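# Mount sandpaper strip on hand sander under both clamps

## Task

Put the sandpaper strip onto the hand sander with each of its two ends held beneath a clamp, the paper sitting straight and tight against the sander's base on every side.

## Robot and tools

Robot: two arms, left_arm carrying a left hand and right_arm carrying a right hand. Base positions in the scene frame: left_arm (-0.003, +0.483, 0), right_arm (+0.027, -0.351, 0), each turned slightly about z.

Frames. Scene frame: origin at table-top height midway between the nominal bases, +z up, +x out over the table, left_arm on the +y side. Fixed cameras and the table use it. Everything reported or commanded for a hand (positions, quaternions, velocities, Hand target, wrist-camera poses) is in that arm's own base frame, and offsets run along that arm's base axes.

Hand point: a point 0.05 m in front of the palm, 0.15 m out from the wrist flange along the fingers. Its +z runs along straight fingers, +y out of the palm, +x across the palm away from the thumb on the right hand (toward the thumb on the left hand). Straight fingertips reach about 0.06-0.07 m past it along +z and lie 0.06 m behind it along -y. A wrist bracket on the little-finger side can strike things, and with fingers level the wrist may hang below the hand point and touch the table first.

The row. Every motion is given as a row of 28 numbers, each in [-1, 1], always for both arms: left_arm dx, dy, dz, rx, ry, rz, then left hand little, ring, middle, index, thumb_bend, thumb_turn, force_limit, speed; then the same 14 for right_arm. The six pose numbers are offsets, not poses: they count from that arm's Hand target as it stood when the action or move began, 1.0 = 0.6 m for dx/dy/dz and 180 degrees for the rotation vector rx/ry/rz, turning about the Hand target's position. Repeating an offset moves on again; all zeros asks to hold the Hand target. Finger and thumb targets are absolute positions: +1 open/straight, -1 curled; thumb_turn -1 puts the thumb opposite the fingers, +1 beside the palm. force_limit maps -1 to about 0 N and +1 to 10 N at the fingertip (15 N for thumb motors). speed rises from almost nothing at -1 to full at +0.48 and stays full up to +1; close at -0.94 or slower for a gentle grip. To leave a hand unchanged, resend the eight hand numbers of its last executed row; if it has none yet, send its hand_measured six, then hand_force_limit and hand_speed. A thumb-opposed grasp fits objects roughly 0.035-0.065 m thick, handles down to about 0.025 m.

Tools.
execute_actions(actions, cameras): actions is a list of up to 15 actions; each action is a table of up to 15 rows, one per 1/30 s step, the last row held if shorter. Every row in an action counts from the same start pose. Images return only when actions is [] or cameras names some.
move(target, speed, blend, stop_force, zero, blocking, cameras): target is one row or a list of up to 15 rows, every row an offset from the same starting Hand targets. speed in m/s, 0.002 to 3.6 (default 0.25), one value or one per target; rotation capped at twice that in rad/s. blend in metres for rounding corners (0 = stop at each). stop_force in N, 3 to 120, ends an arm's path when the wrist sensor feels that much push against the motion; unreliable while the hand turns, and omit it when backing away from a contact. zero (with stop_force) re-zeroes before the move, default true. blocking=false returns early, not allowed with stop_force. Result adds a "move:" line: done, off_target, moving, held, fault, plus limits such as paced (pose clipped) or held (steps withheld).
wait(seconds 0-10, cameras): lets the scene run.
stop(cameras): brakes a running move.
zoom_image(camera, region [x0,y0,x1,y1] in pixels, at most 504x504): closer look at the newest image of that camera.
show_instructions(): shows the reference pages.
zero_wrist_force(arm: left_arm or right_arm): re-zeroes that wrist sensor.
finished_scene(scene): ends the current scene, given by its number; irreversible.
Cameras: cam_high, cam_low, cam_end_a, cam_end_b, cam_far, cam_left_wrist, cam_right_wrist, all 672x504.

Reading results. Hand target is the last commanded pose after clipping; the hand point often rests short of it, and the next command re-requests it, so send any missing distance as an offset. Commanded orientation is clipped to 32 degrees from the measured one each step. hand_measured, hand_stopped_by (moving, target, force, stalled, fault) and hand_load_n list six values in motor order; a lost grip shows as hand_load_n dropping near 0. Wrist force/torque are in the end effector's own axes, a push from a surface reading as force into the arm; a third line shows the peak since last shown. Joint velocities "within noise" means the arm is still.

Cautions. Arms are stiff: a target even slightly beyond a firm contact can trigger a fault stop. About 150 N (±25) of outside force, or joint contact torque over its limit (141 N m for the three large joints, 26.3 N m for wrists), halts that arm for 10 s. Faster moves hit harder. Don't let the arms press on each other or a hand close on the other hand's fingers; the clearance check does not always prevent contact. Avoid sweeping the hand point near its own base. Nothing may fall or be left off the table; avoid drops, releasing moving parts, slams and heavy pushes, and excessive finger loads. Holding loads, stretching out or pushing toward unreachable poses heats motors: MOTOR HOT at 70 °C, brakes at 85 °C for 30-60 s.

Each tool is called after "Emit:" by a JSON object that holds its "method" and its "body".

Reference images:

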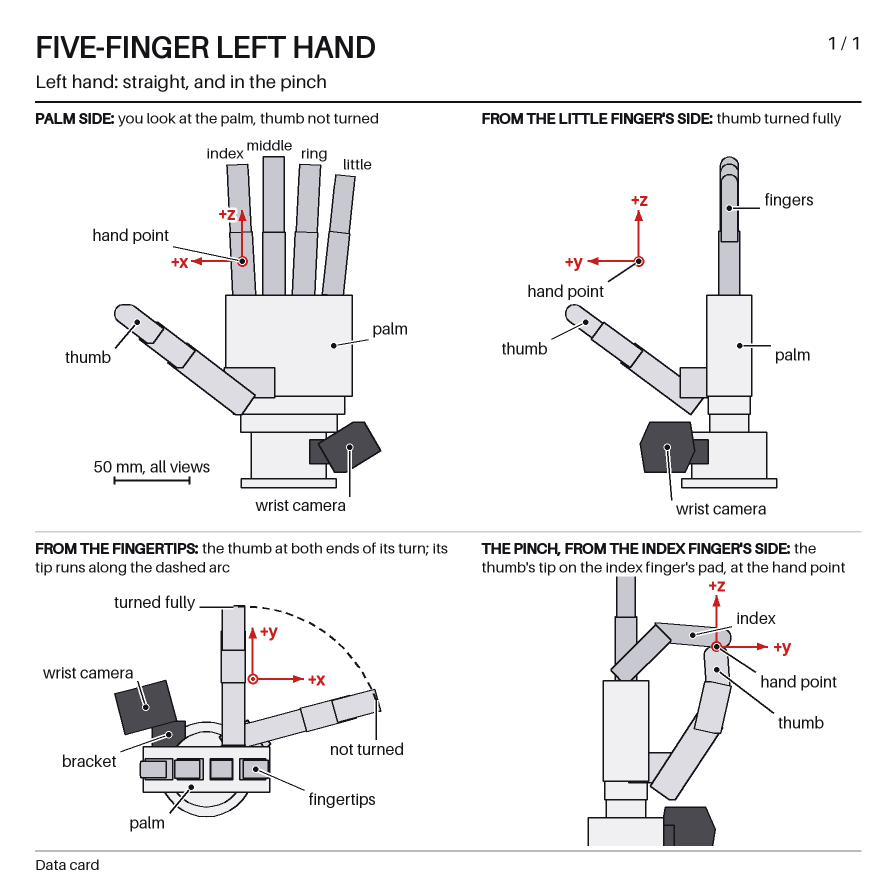

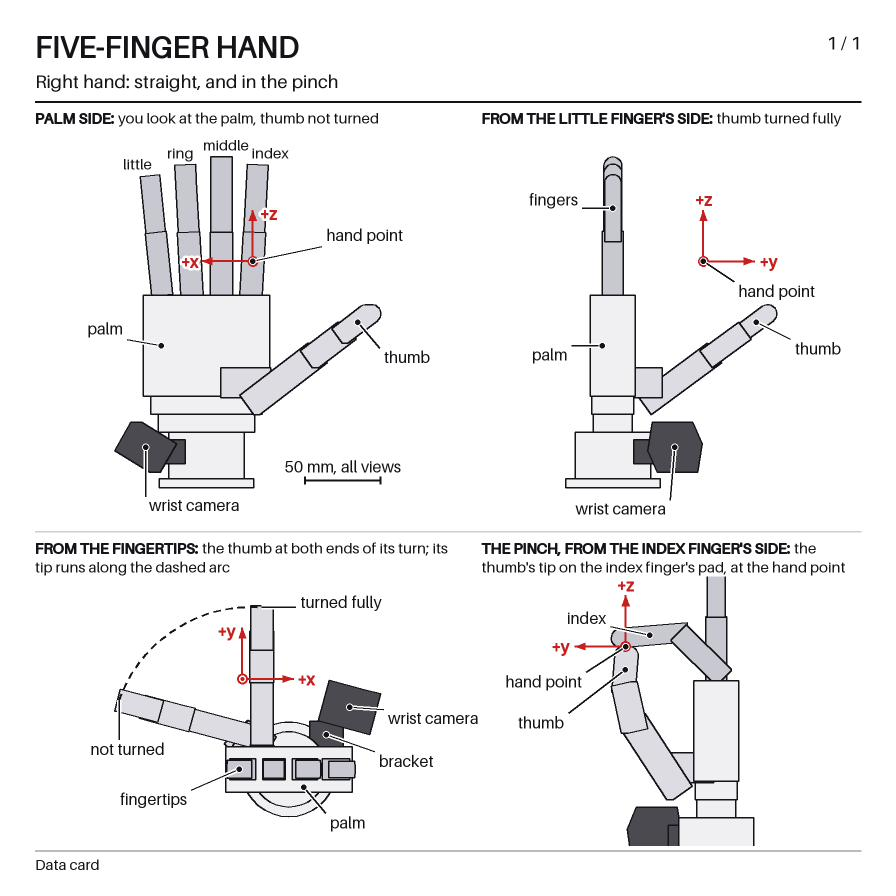

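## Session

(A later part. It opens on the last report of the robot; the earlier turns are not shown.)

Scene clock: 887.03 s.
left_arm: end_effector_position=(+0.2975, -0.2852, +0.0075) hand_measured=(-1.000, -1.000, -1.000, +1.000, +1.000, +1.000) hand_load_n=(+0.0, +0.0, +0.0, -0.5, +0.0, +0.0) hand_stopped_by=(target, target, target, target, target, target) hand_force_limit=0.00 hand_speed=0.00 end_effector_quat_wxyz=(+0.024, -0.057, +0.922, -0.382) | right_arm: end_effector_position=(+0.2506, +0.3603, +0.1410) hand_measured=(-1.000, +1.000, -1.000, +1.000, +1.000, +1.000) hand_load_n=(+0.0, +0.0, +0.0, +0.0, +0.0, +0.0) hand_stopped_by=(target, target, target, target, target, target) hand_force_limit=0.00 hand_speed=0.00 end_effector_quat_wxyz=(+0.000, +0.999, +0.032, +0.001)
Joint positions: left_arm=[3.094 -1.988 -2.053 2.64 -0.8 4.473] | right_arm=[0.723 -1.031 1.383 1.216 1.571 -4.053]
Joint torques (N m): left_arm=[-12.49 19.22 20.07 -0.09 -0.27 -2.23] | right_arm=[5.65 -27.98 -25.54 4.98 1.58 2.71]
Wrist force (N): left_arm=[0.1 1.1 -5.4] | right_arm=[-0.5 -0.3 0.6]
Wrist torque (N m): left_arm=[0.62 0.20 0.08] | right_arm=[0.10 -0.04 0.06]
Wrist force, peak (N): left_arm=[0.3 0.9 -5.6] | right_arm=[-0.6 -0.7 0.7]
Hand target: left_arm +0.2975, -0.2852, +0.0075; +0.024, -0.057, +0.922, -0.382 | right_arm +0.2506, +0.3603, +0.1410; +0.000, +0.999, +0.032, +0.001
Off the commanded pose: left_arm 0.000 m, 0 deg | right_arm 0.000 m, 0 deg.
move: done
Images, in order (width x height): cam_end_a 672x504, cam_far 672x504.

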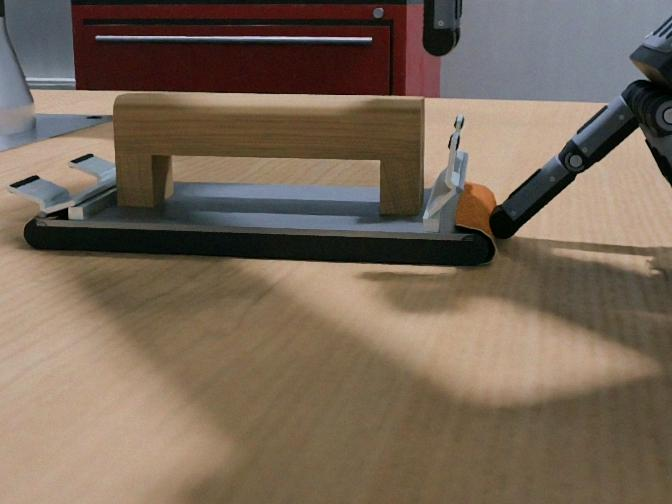

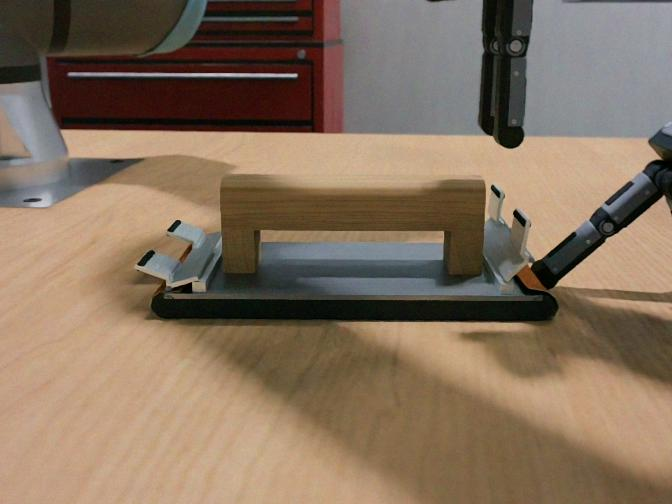

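Emit:
{"method": "zoom_image", "body": {"camera": "cam_low", "region": [320, 170, 420, 280]}}

Emit:
{"method": "execute_actions", "body": {"actions": [], "cameras": ["cam_low", "cam_right_wrist", "cam_end_a", "cam_far", "cam_left_wrist", "cam_high"]}}

Emit:
{"method": "zoom_image", "body": {"camera": "cam_low", "region": [320, 170, 420, 280]}}

This scene's latest camera images include none from cam_low. They are from: cam_end_a, cam_far. cam_low's image comes with the result of a call that names it in "cameras".

Scene clock: 897.63 s.
left_arm: end_effector_position=(+0.2975, -0.2852, +0.0075) hand_measured=(-1.000, -1.000, -1.000, +1.000, +1.000, +1.000) hand_load_n=(+0.0, +0.0, +0.5, -0.5, +0.0, +0.0) hand_stopped_by=(target, target, target, target, target, target) hand_force_limit=0.00 hand_speed=0.00 end_effector_quat_wxyz=(+0.024, -0.057, +0.922, -0.382) | right_arm: end_effector_position=(+0.2506, +0.3603, +0.1410) hand_measured=(-1.000, +1.000, -1.000, +1.000, +1.000, +1.000) hand_load_n=(+0.0, +0.0, +0.5, +0.0, +0.0, +0.0) hand_stopped_by=(target, target, target, target, target, target) hand_force_limit=0.00 hand_speed=0.00 end_effector_quat_wxyz=(+0.000, +0.999, +0.032, +0.001)
Joint positions: left_arm=[3.094 -1.988 -2.053 2.64 -0.8 4.473] | right_arm=[0.723 -1.031 1.383 1.216 1.571 -4.053]
Joint velocities: within noise
Joint torques (N m): left_arm=[-12.31 19.15 20.35 -0.12 -0.24 -2.19] | right_arm=[5.2 -29.11 -25.73 4.93 1.47 2.48]
Motor temperatures (°C): left_arm=[23 28 25 28 29 26] | right_arm=[26 24 26 34 28 33]
Wrist force (N): left_arm=[0.1 1.2 -5.5] | right_arm=[-0.6 -0.4 0.6]
Wrist torque (N m): left_arm=[0.60 0.19 0.08] | right_arm=[0.09 -0.02 0.05]
Wrist force, peak (N): left_arm=[0.3 1.0 -5.7] | right_arm=[-0.6 -0.8 0.8]
Hand target: left_arm +0.2975, -0.2852, +0.0075; +0.024, -0.057, +0.922, -0.382 | right_arm +0.2506, +0.3603, +0.1410; +0.000, +0.999, +0.032, +0.001
Off the commanded pose: left_arm 0.000 m, 0 deg | right_arm 0.000 m, 0 deg.
camera_calibration:
cam_left_wrist: T_world_to_cam=[[-0.157215, -0.732521, 0.662341, -0.159849], [-0.908314, 0.370498, 0.194156, 0.376205], [-0.38762, -0.57109, -0.723607, 0.0701384], [0, 0, 0, 1]] pos_world=[0.343769, -0.216421, 0.0835847]
cam_right_wrist: T_world_to_cam=[[0.368672, -0.929389, 0.0178117, 0.236152], [-0.812587, -0.312915, 0.491718, 0.249973], [-0.451424, -0.195756, -0.870572, 0.428996], [0, 0, 0, 1]] pos_world=[0.309721, 0.381676, 0.24635]
Images, in order (width x height): cam_high 672x504, cam_low 672x504, cam_end_a 672x504, cam_far 672x504, cam_left_wrist 672x504, cam_right_wrist 672x504.

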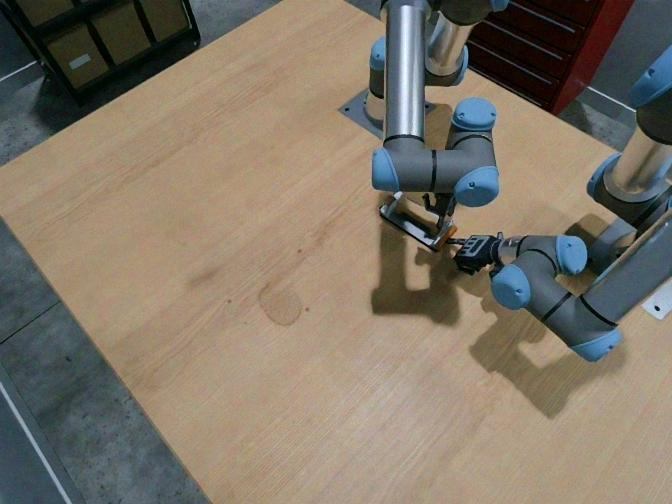

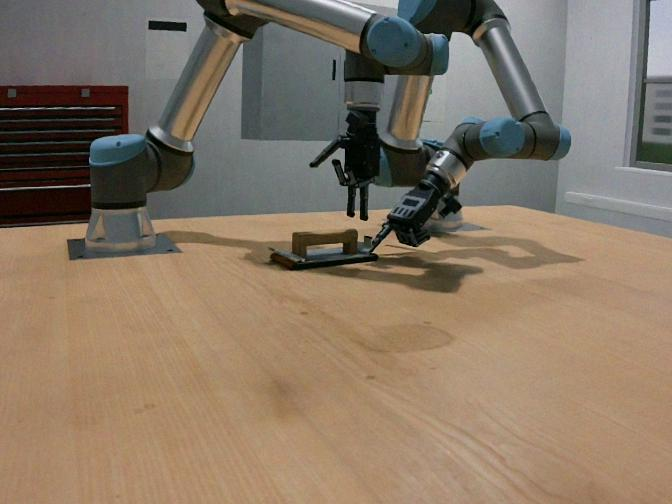

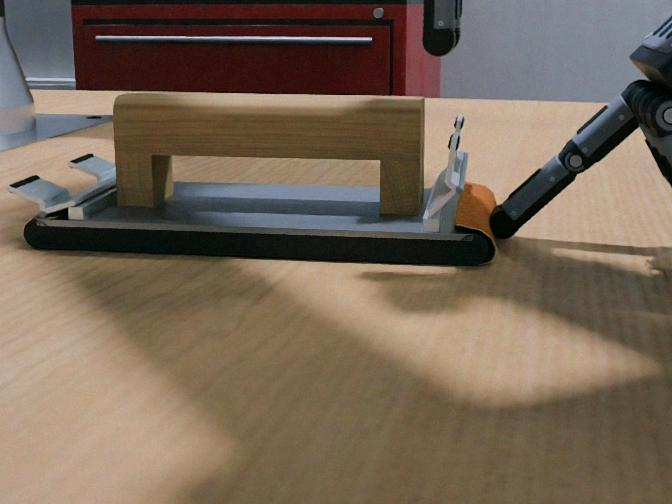

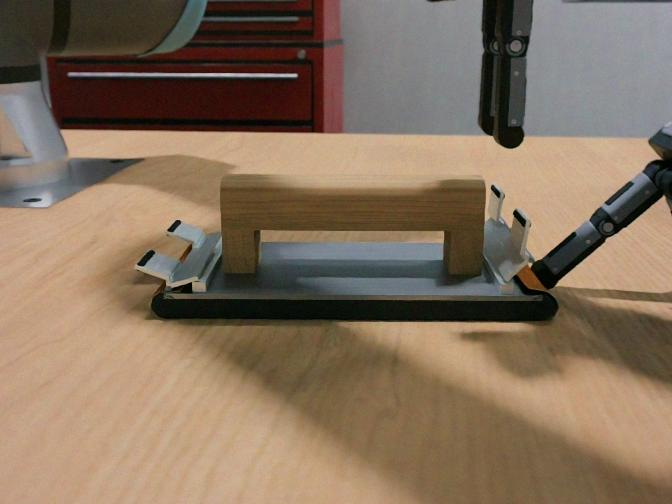

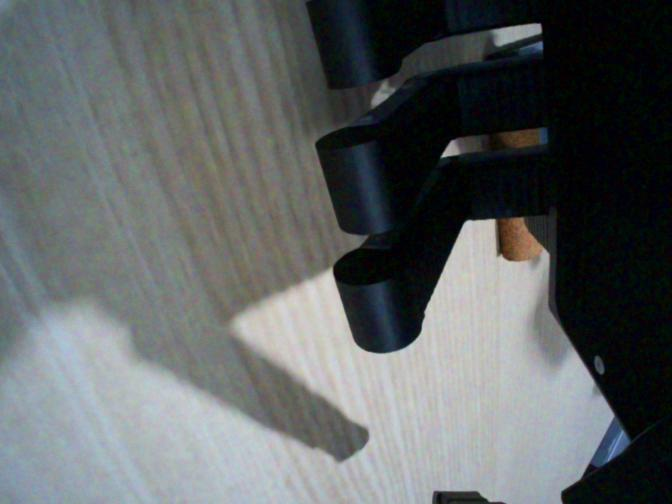

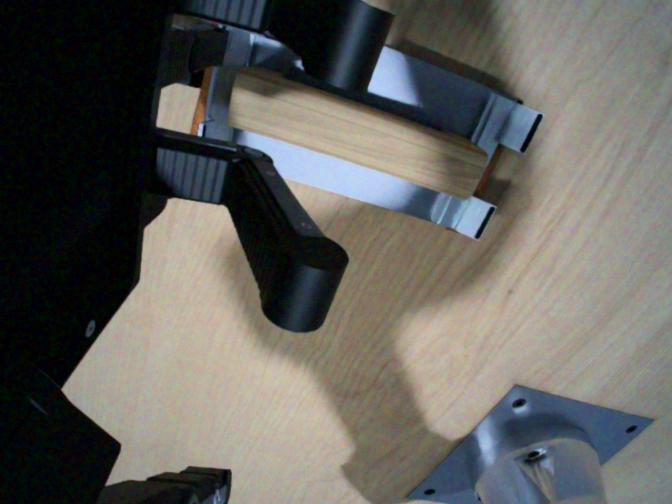

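Scaled by 4.582 from the camera's 672x504 image, which has a finer 960x720 frame.

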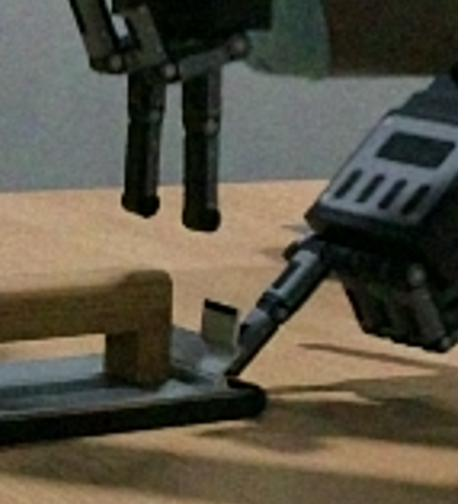

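Emit:
{"method": "move", "body": {"target": [[0, 0, 0, 0, 0, 0, -1, -1, -1, 1, 1, 1, 0, 0, 0.0022, -0.0082, 0, 0, 0, 0, -1, 1, -1, 1, 1, 1, 0, 0], [0, 0, 0, 0, 0, 0, -1, -1, -1, 1, 1, 1, 0, 0, 0.0022, -0.0082, -0.0683, 0, 0, 0, -1, 1, -1, 1, 1, 1, 0, 0]], "speed": 0.05, "cameras": ["cam_end_a", "cam_far", "cam_low"]}}

Emit:
{"method": "zoom_image", "body": {"camera": "cam_end_a", "region": [370, 60, 550, 290]}}

Emit:
{"method": "zoom_image", "body": {"camera": "cam_far", "region": [440, 130, 600, 330]}}

Emit:
{"method": "zoom_image", "body": {"camera": "cam_low", "region": [320, 190, 420, 280]}}

Scene clock: 940.27 s.
left_arm: end_effector_position=(+0.2975, -0.2852, +0.0075) hand_measured=(-1.000, -1.000, -1.000, +1.000, +1.000, +1.000) hand_load_n=(+0.0, +0.0, +0.0, -0.5, +0.0, -0.5) hand_stopped_by=(target, target, target, target, target, target) hand_force_limit=0.00 hand_speed=0.00 end_effector_quat_wxyz=(+0.024, -0.057, +0.922, -0.382) | right_arm: end_effector_position=(+0.2520, +0.3553, +0.1002) hand_measured=(-1.000, +1.000, -1.000, +1.000, +1.000, +1.000) hand_load_n=(+0.0, +0.0, +0.0, +0.0, +0.0, +0.0) hand_stopped_by=(target, target, target, target, target, target) hand_force_limit=0.00 hand_speed=0.00 end_effector_quat_wxyz=(+0.000, +0.999, +0.032, +0.001)
Joint positions: left_arm=[3.094 -1.988 -2.053 2.64 -0.8 4.473] | right_arm=[0.713 -1 1.447 1.122 1.571 -4.063]
Joint torques (N m): left_arm=[-12.32 19.3 20.41 -0.13 -0.22 -2.23] | right_arm=[-7.13 -28.63 -6.9 0.59 -0.56 -2.88]
Wrist force (N): left_arm=[0.3 0.9 -5.2] | right_arm=[-0.3 -0.1 0.4]
Wrist torque (N m): left_arm=[0.56 0.17 0.09] | right_arm=[0.13 -0.06 0.23]
Wrist force, peak (N): left_arm=[-0.1 1.2 -5.7] | right_arm=[-0.9 -0.4 0.8]
Hand target: left_arm +0.2975, -0.2852, +0.0075; +0.024, -0.057, +0.922, -0.382 | right_arm +0.2519, +0.3553, +0.1001; +0.000, +0.999, +0.032, +0.001
Off the commanded pose: left_arm 0.000 m, 0 deg | right_arm 0.000 m, 0 deg.
move: done
Images, in order (width x height): cam_low 672x504, cam_end_a 672x504, cam_far 672x504.

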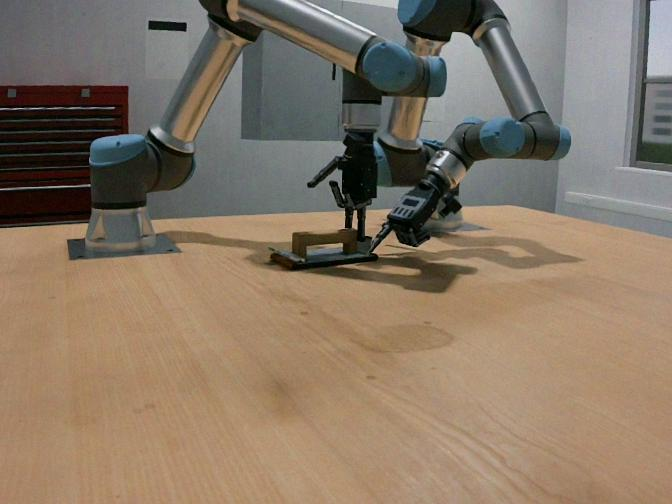

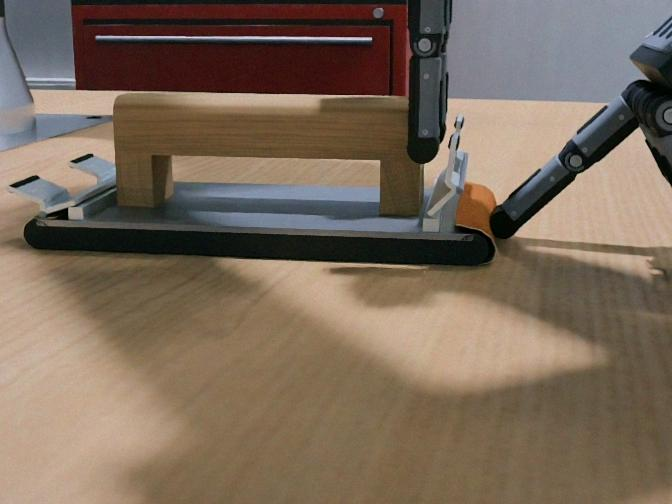

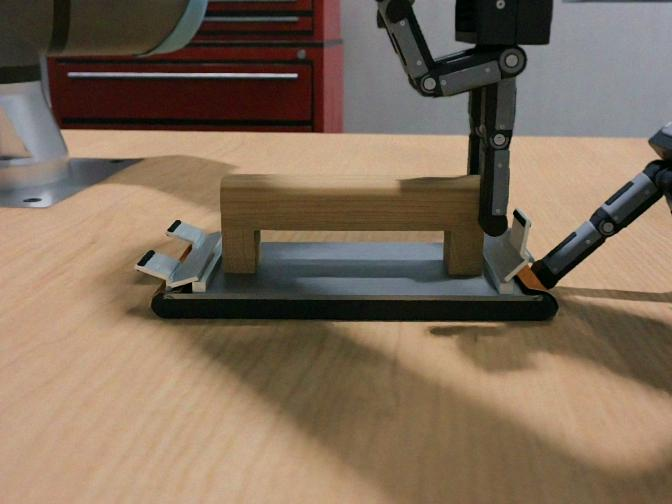

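Scaled by 2.191 from the camera's 672x504 image, which has a finer 960x720 frame.

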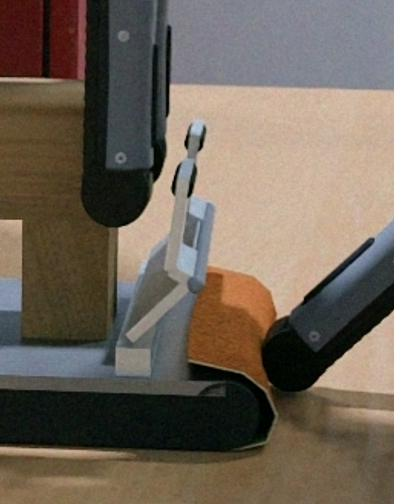

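Scaled by 2.520 from the camera's 672x504 image, which has a finer 960x720 frame.

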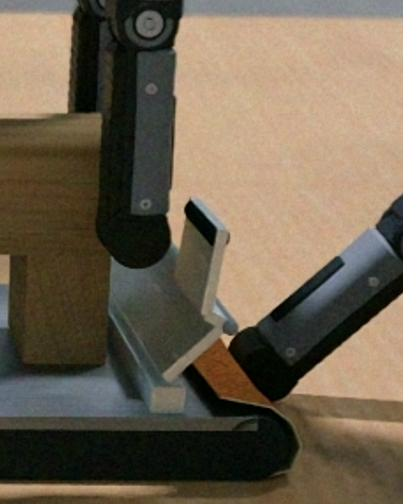

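Scaled by 5.040 from the camera's 672x504 image, which has a finer 960x720 frame.

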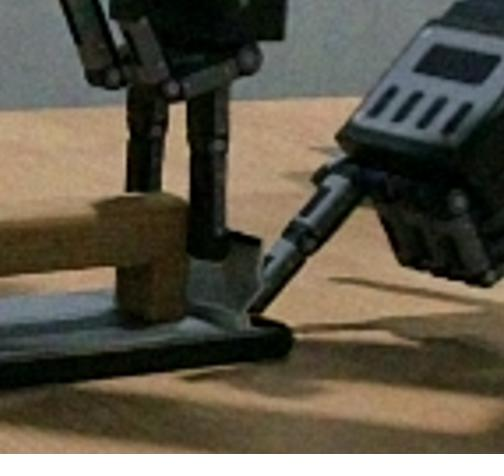

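Emit:
{"method": "move", "body": {"target": [0, 0, 0, 0, 0, 0, -1, -1, -1, 1, 1, 1, 0, 0, -0.0018, 0.0274, -0.0067, 0, 0, 0, -1, 1, -1, 1, 1, 1, 0, 0], "speed": 0.012, "stop_force": 10, "cameras": ["cam_end_a", "cam_far", "cam_low"]}}

Emit:
{"method": "zoom_image", "body": {"camera": "cam_end_a", "region": [370, 60, 550, 290]}}

Emit:
{"method": "zoom_image", "body": {"camera": "cam_far", "region": [440, 130, 600, 330]}}

Scene clock: 951.00 s.
left_arm: end_effector_position=(+0.2975, -0.2852, +0.0075) hand_measured=(-1.000, -1.000, -1.000, +1.000, +1.000, +1.000) hand_load_n=(+0.0, +0.0, +0.0, -0.5, +0.0, +0.0) hand_stopped_by=(target, target, target, target, target, target) hand_force_limit=0.00 hand_speed=0.00 end_effector_quat_wxyz=(+0.024, -0.057, +0.922, -0.382) | right_arm: end_effector_position=(+0.2509, +0.3718, +0.0960) hand_measured=(-1.000, +1.000, -1.000, +1.000, +1.000, +1.000) hand_load_n=(+0.0, +0.0, +0.0, +0.0, +0.0, +0.0) hand_stopped_by=(target, target, target, target, target, target) hand_force_limit=0.00 hand_speed=0.00 end_effector_quat_wxyz=(+0.000, +0.999, +0.032, +0.001)
Joint positions: left_arm=[3.094 -1.988 -2.053 2.64 -0.8 4.473] | right_arm=[0.74 -0.967 1.403 1.133 1.571 -4.036]
Joint torques (N m): left_arm=[-7.75 23.1 20.2 -3.09 0.96 -2.21] | right_arm=[5.91 -30.6 -25.42 5.09 1.27 2.76]
Wrist force (N): left_arm=[0.3 0.5 -0.8] | right_arm=[-0.2 -0.4 0.4]
Wrist torque (N m): left_arm=[0.31 0.17 0.10] | right_arm=[0.10 -0.08 0.10]
Wrist force, peak (N): left_arm=[0.0 0.9 -6.0] | right_arm=[-0.2 6.4 -2.0]
Hand target: left_arm +0.2975, -0.2852, +0.0075; +0.024, -0.057, +0.922, -0.382 | right_arm +0.2509, +0.3718, +0.0960; +0.000, +0.999, +0.032, +0.001
Off the commanded pose: left_arm 0.000 m, 0 deg | right_arm 0.000 m, 0 deg.
move: done
Images, in order (width x height): cam_low 672x504, cam_end_a 672x504, cam_far 672x504.

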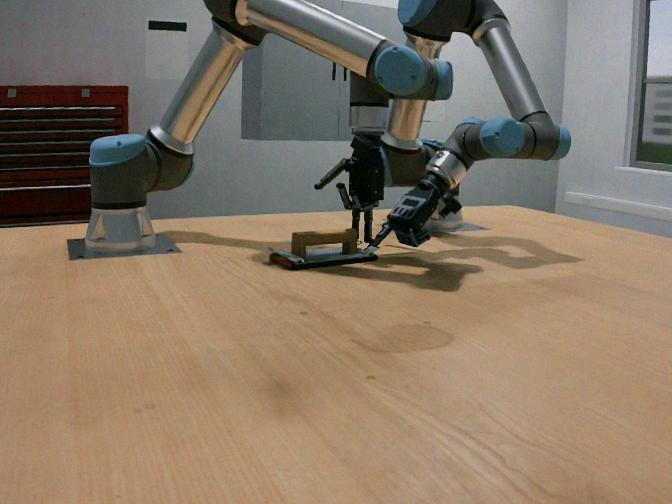

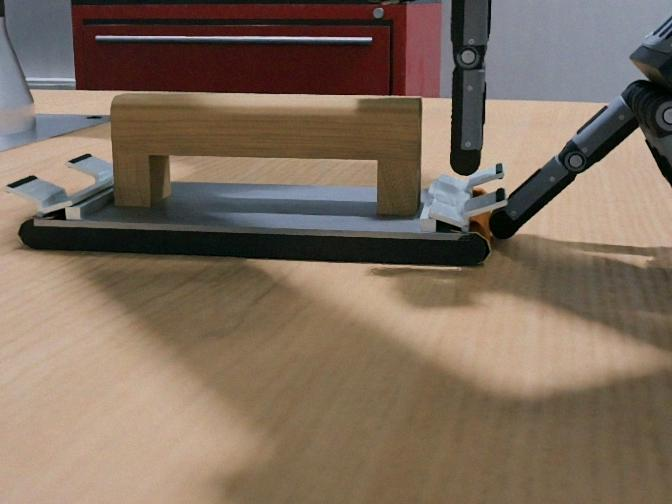

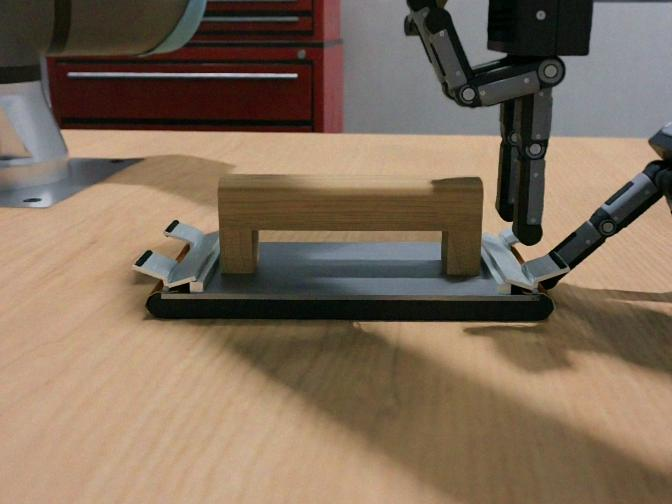

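Scaled by 2.191 from the camera's 672x504 image, which has a finer 960x720 frame.

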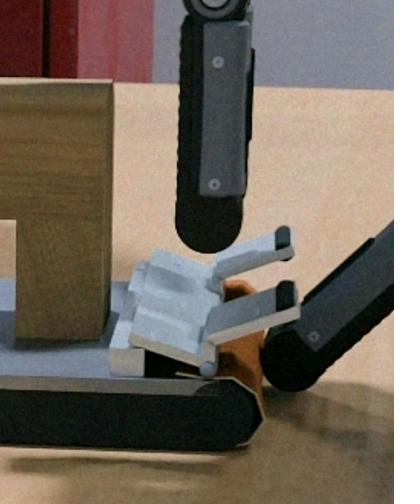

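Scaled by 2.520 from the camera's 672x504 image, which has a finer 960x720 frame.

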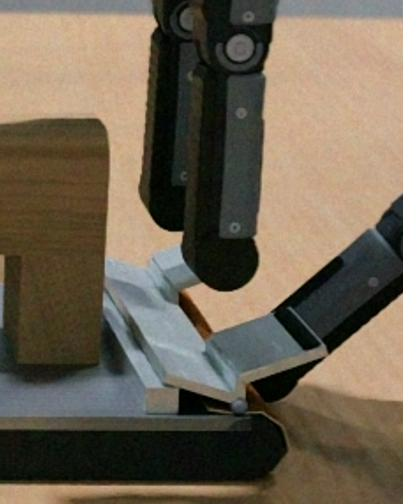

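Emit:
{"method": "move", "body": {"target": [[-0.005, 0.08, 0.08, 0, 0, 0, -1, -1, -1, 1, 1, 1, 0, 0, 0, 0, 0.1, 0, 0, 0, -1, 1, -1, 1, 1, 1, 0, 0], [-0.01, 0.2, 0.25, 0, 0, 0, -1, -1, -1, 1, 1, 1, 0, 0, 0.02, -0.45, 0.15, 0, 0, 0, -1, 1, -1, 1, 1, 1, 0, 0]], "speed": 0.25, "cameras": ["all"]}}

Emit:
{"method": "zoom_image", "body": {"camera": "cam_end_a", "region": [400, 140, 530, 290]}}

Emit:
{"method": "zoom_image", "body": {"camera": "cam_far", "region": [460, 220, 580, 330]}}

Emit:
{"method": "zoom_image", "body": {"camera": "cam_end_b", "region": [310, 140, 460, 290]}}

Emit:
{"method": "zoom_image", "body": {"camera": "cam_far", "region": [130, 210, 260, 330]}}

Emit:
{"method": "zoom_image", "body": {"camera": "cam_high", "region": [370, 180, 470, 260]}}

Scene clock: 964.13 s.
left_arm: end_effector_position=(+0.2915, -0.1652, +0.1575) hand_measured=(-1.000, -1.000, -1.000, +1.000, +1.000, +1.000) hand_load_n=(+0.0, +0.0, +0.0, +0.0, +0.0, +0.0) hand_stopped_by=(target, target, target, target, target, target) hand_force_limit=0.00 hand_speed=0.00 end_effector_quat_wxyz=(+0.024, -0.057, +0.922, -0.382) | right_arm: end_effector_position=(+0.2629, +0.1018, +0.1860) hand_measured=(-1.000, +1.000, -1.000, +1.000, +1.000, +1.000) hand_load_n=(+0.0, +0.0, +0.0, +0.5, +0.0, +0.0) hand_stopped_by=(target, target, target, target, target, target) hand_force_limit=0.00 hand_speed=0.00 end_effector_quat_wxyz=(+0.000, +0.999, +0.032, +0.001)
Joint positions: left_arm=[3.499 -1.701 -2.065 1.969 -0.812 5.037] | right_arm=[0.102 -1.473 1.863 1.179 1.57 -4.674]
Joint torques (N m): left_arm=[10.55 27.16 23.82 -4.55 -0.44 2.56] | right_arm=[-5.38 -37.04 -8.5 4.93 -1.78 -2.62]
Wrist force (N): left_arm=[0.6 -0.1 -0.4] | right_arm=[-0.6 -0.3 0.6]
Wrist torque (N m): left_arm=[0.23 0.02 0.12] | right_arm=[0.07 0.02 0.19]
Wrist force, peak (N): left_arm=[0.2 0.4 -1.2] | right_arm=[-0.9 -1.9 0.6]
Hand target: left_arm +0.2915, -0.1652, +0.1575; +0.024, -0.057, +0.922, -0.382 | right_arm +0.2629, +0.1018, +0.1860; +0.000, +0.999, +0.032, +0.001
Off the commanded pose: left_arm 0.000 m, 0 deg | right_arm 0.000 m, 0 deg.
move: done
camera_calibration:
cam_left_wrist: T_world_to_cam=[[-0.157215, -0.732521, 0.662341, -0.172241], [-0.908314, 0.370498, 0.194156, 0.297172], [-0.38762, -0.57109, -0.723607, 0.244884], [0, 0, 0, 1]] pos_world=[0.337769, -0.0964211, 0.233585]
cam_right_wrist: T_world_to_cam=[[0.368596, -0.929418, 0.0178565, -0.00928644], [-0.812621, -0.312829, 0.491716, 0.156903], [-0.451424, -0.195755, -0.870572, 0.423096], [0, 0, 0, 1]] pos_world=[0.321922, 0.123276, 0.291349]

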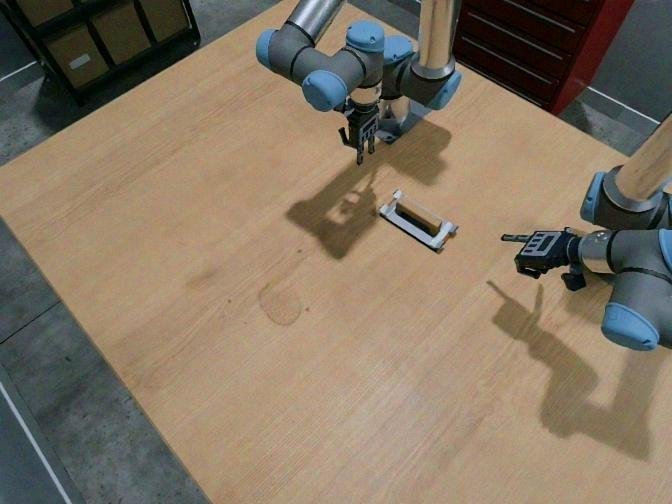

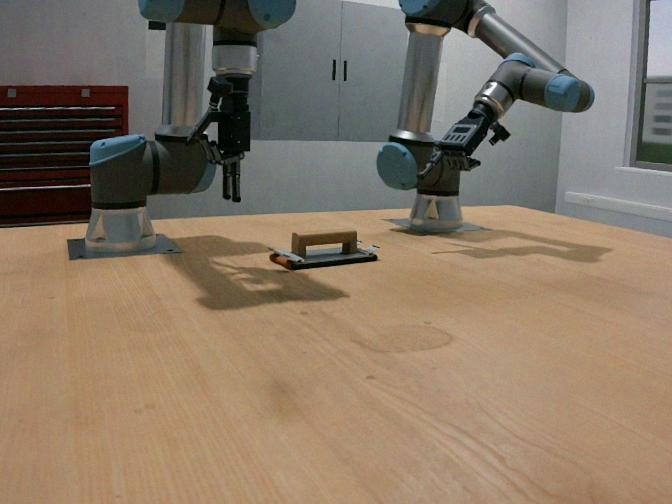

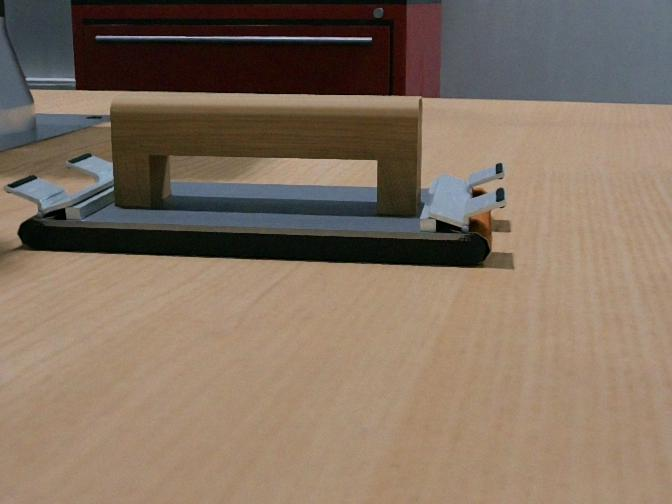

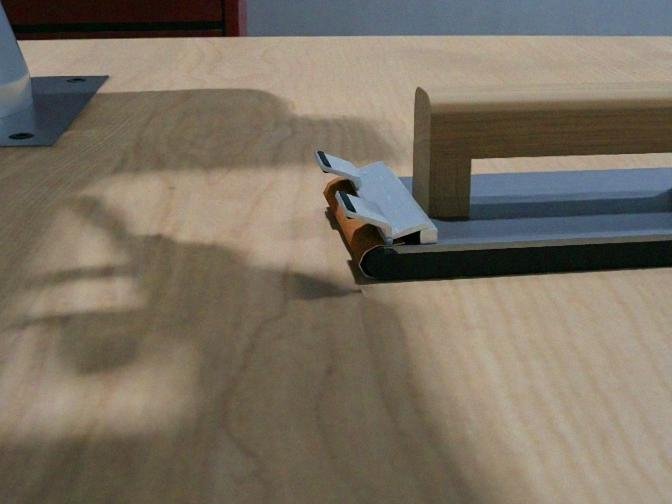

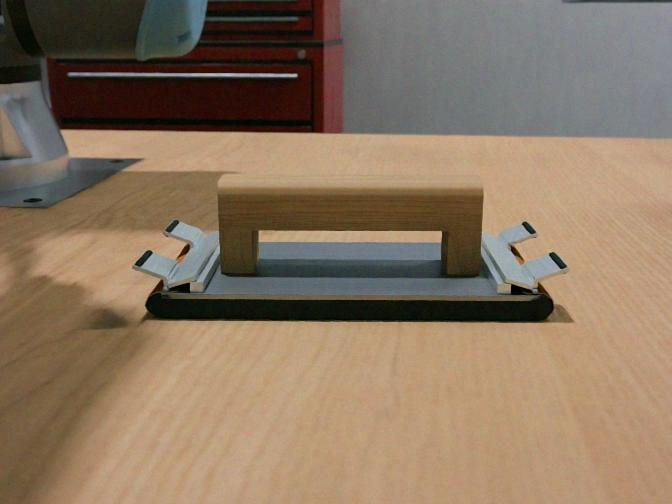

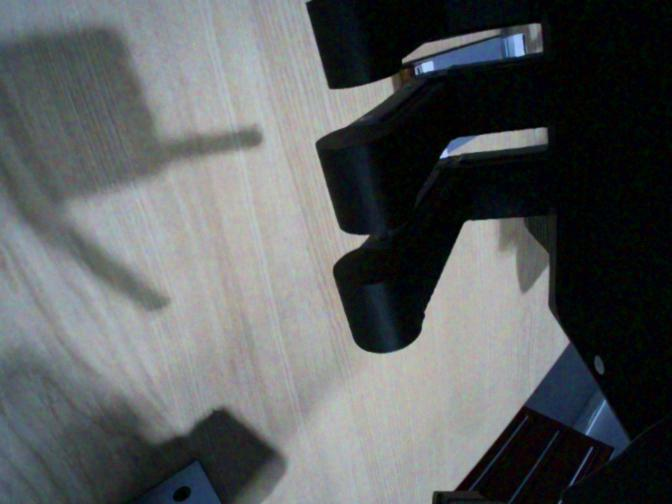

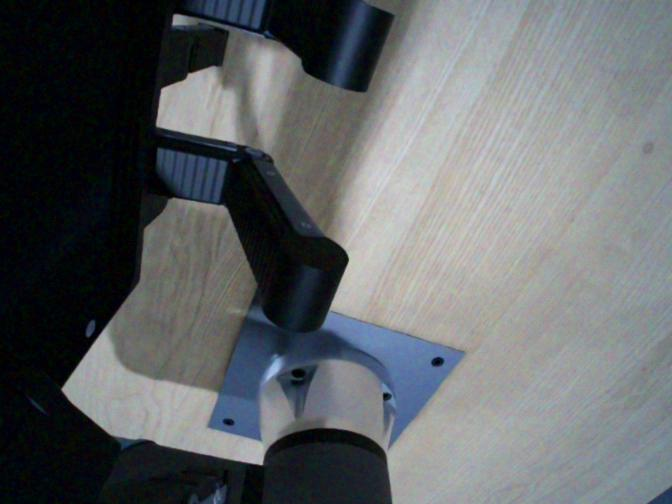

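Scaled by 3.360 from the camera's 672x504 image, which has a finer 960x720 frame.

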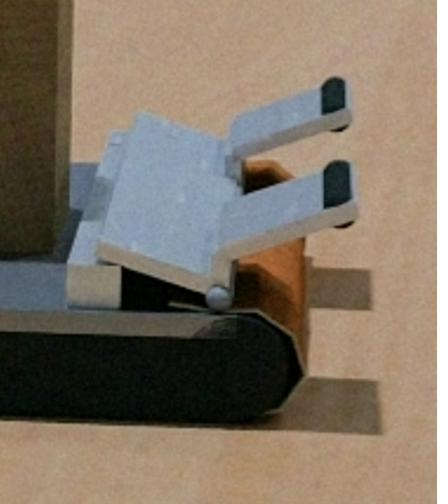

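Scaled by 4.200 from the camera's 672x504 image, which has a finer 960x720 frame.

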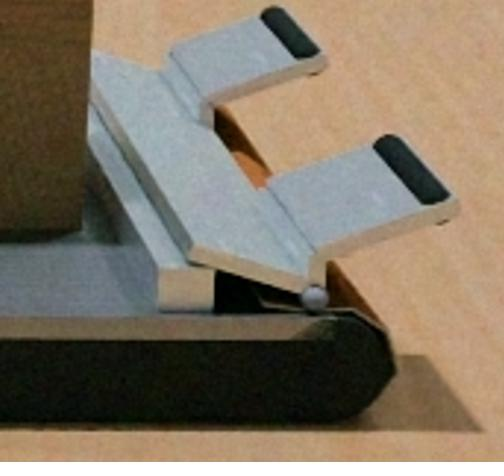

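Scaled by 3.360 from the camera's 672x504 image, which has a finer 960x720 frame.

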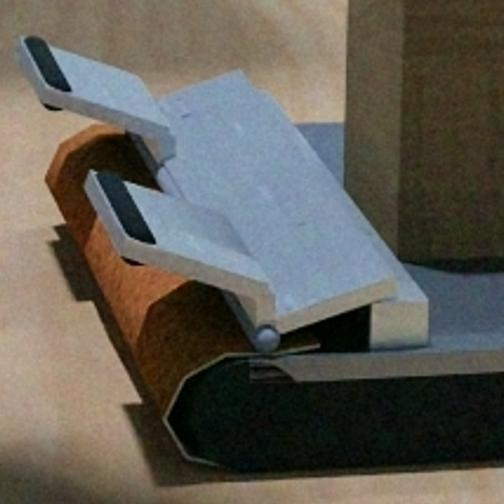

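Scaled by 3.877 from the camera's 672x504 image, which has a finer 960x720 frame.

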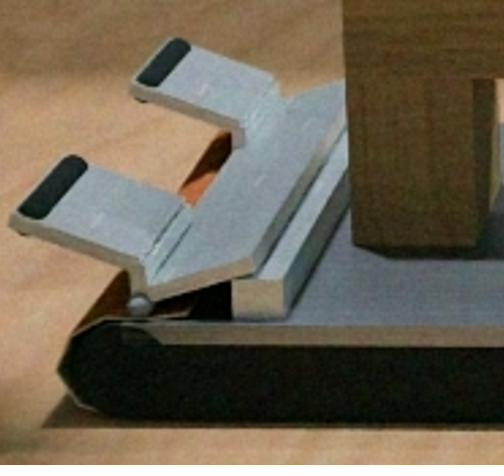

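Scaled by 5.040 from the camera's 672x504 image, which has a finer 960x720 frame.

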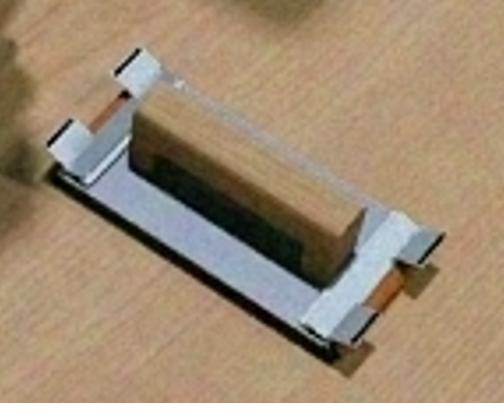

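Emit:
{"method": "finished_scene", "body": {"scene": 1}}

The scene is finished: the task was done.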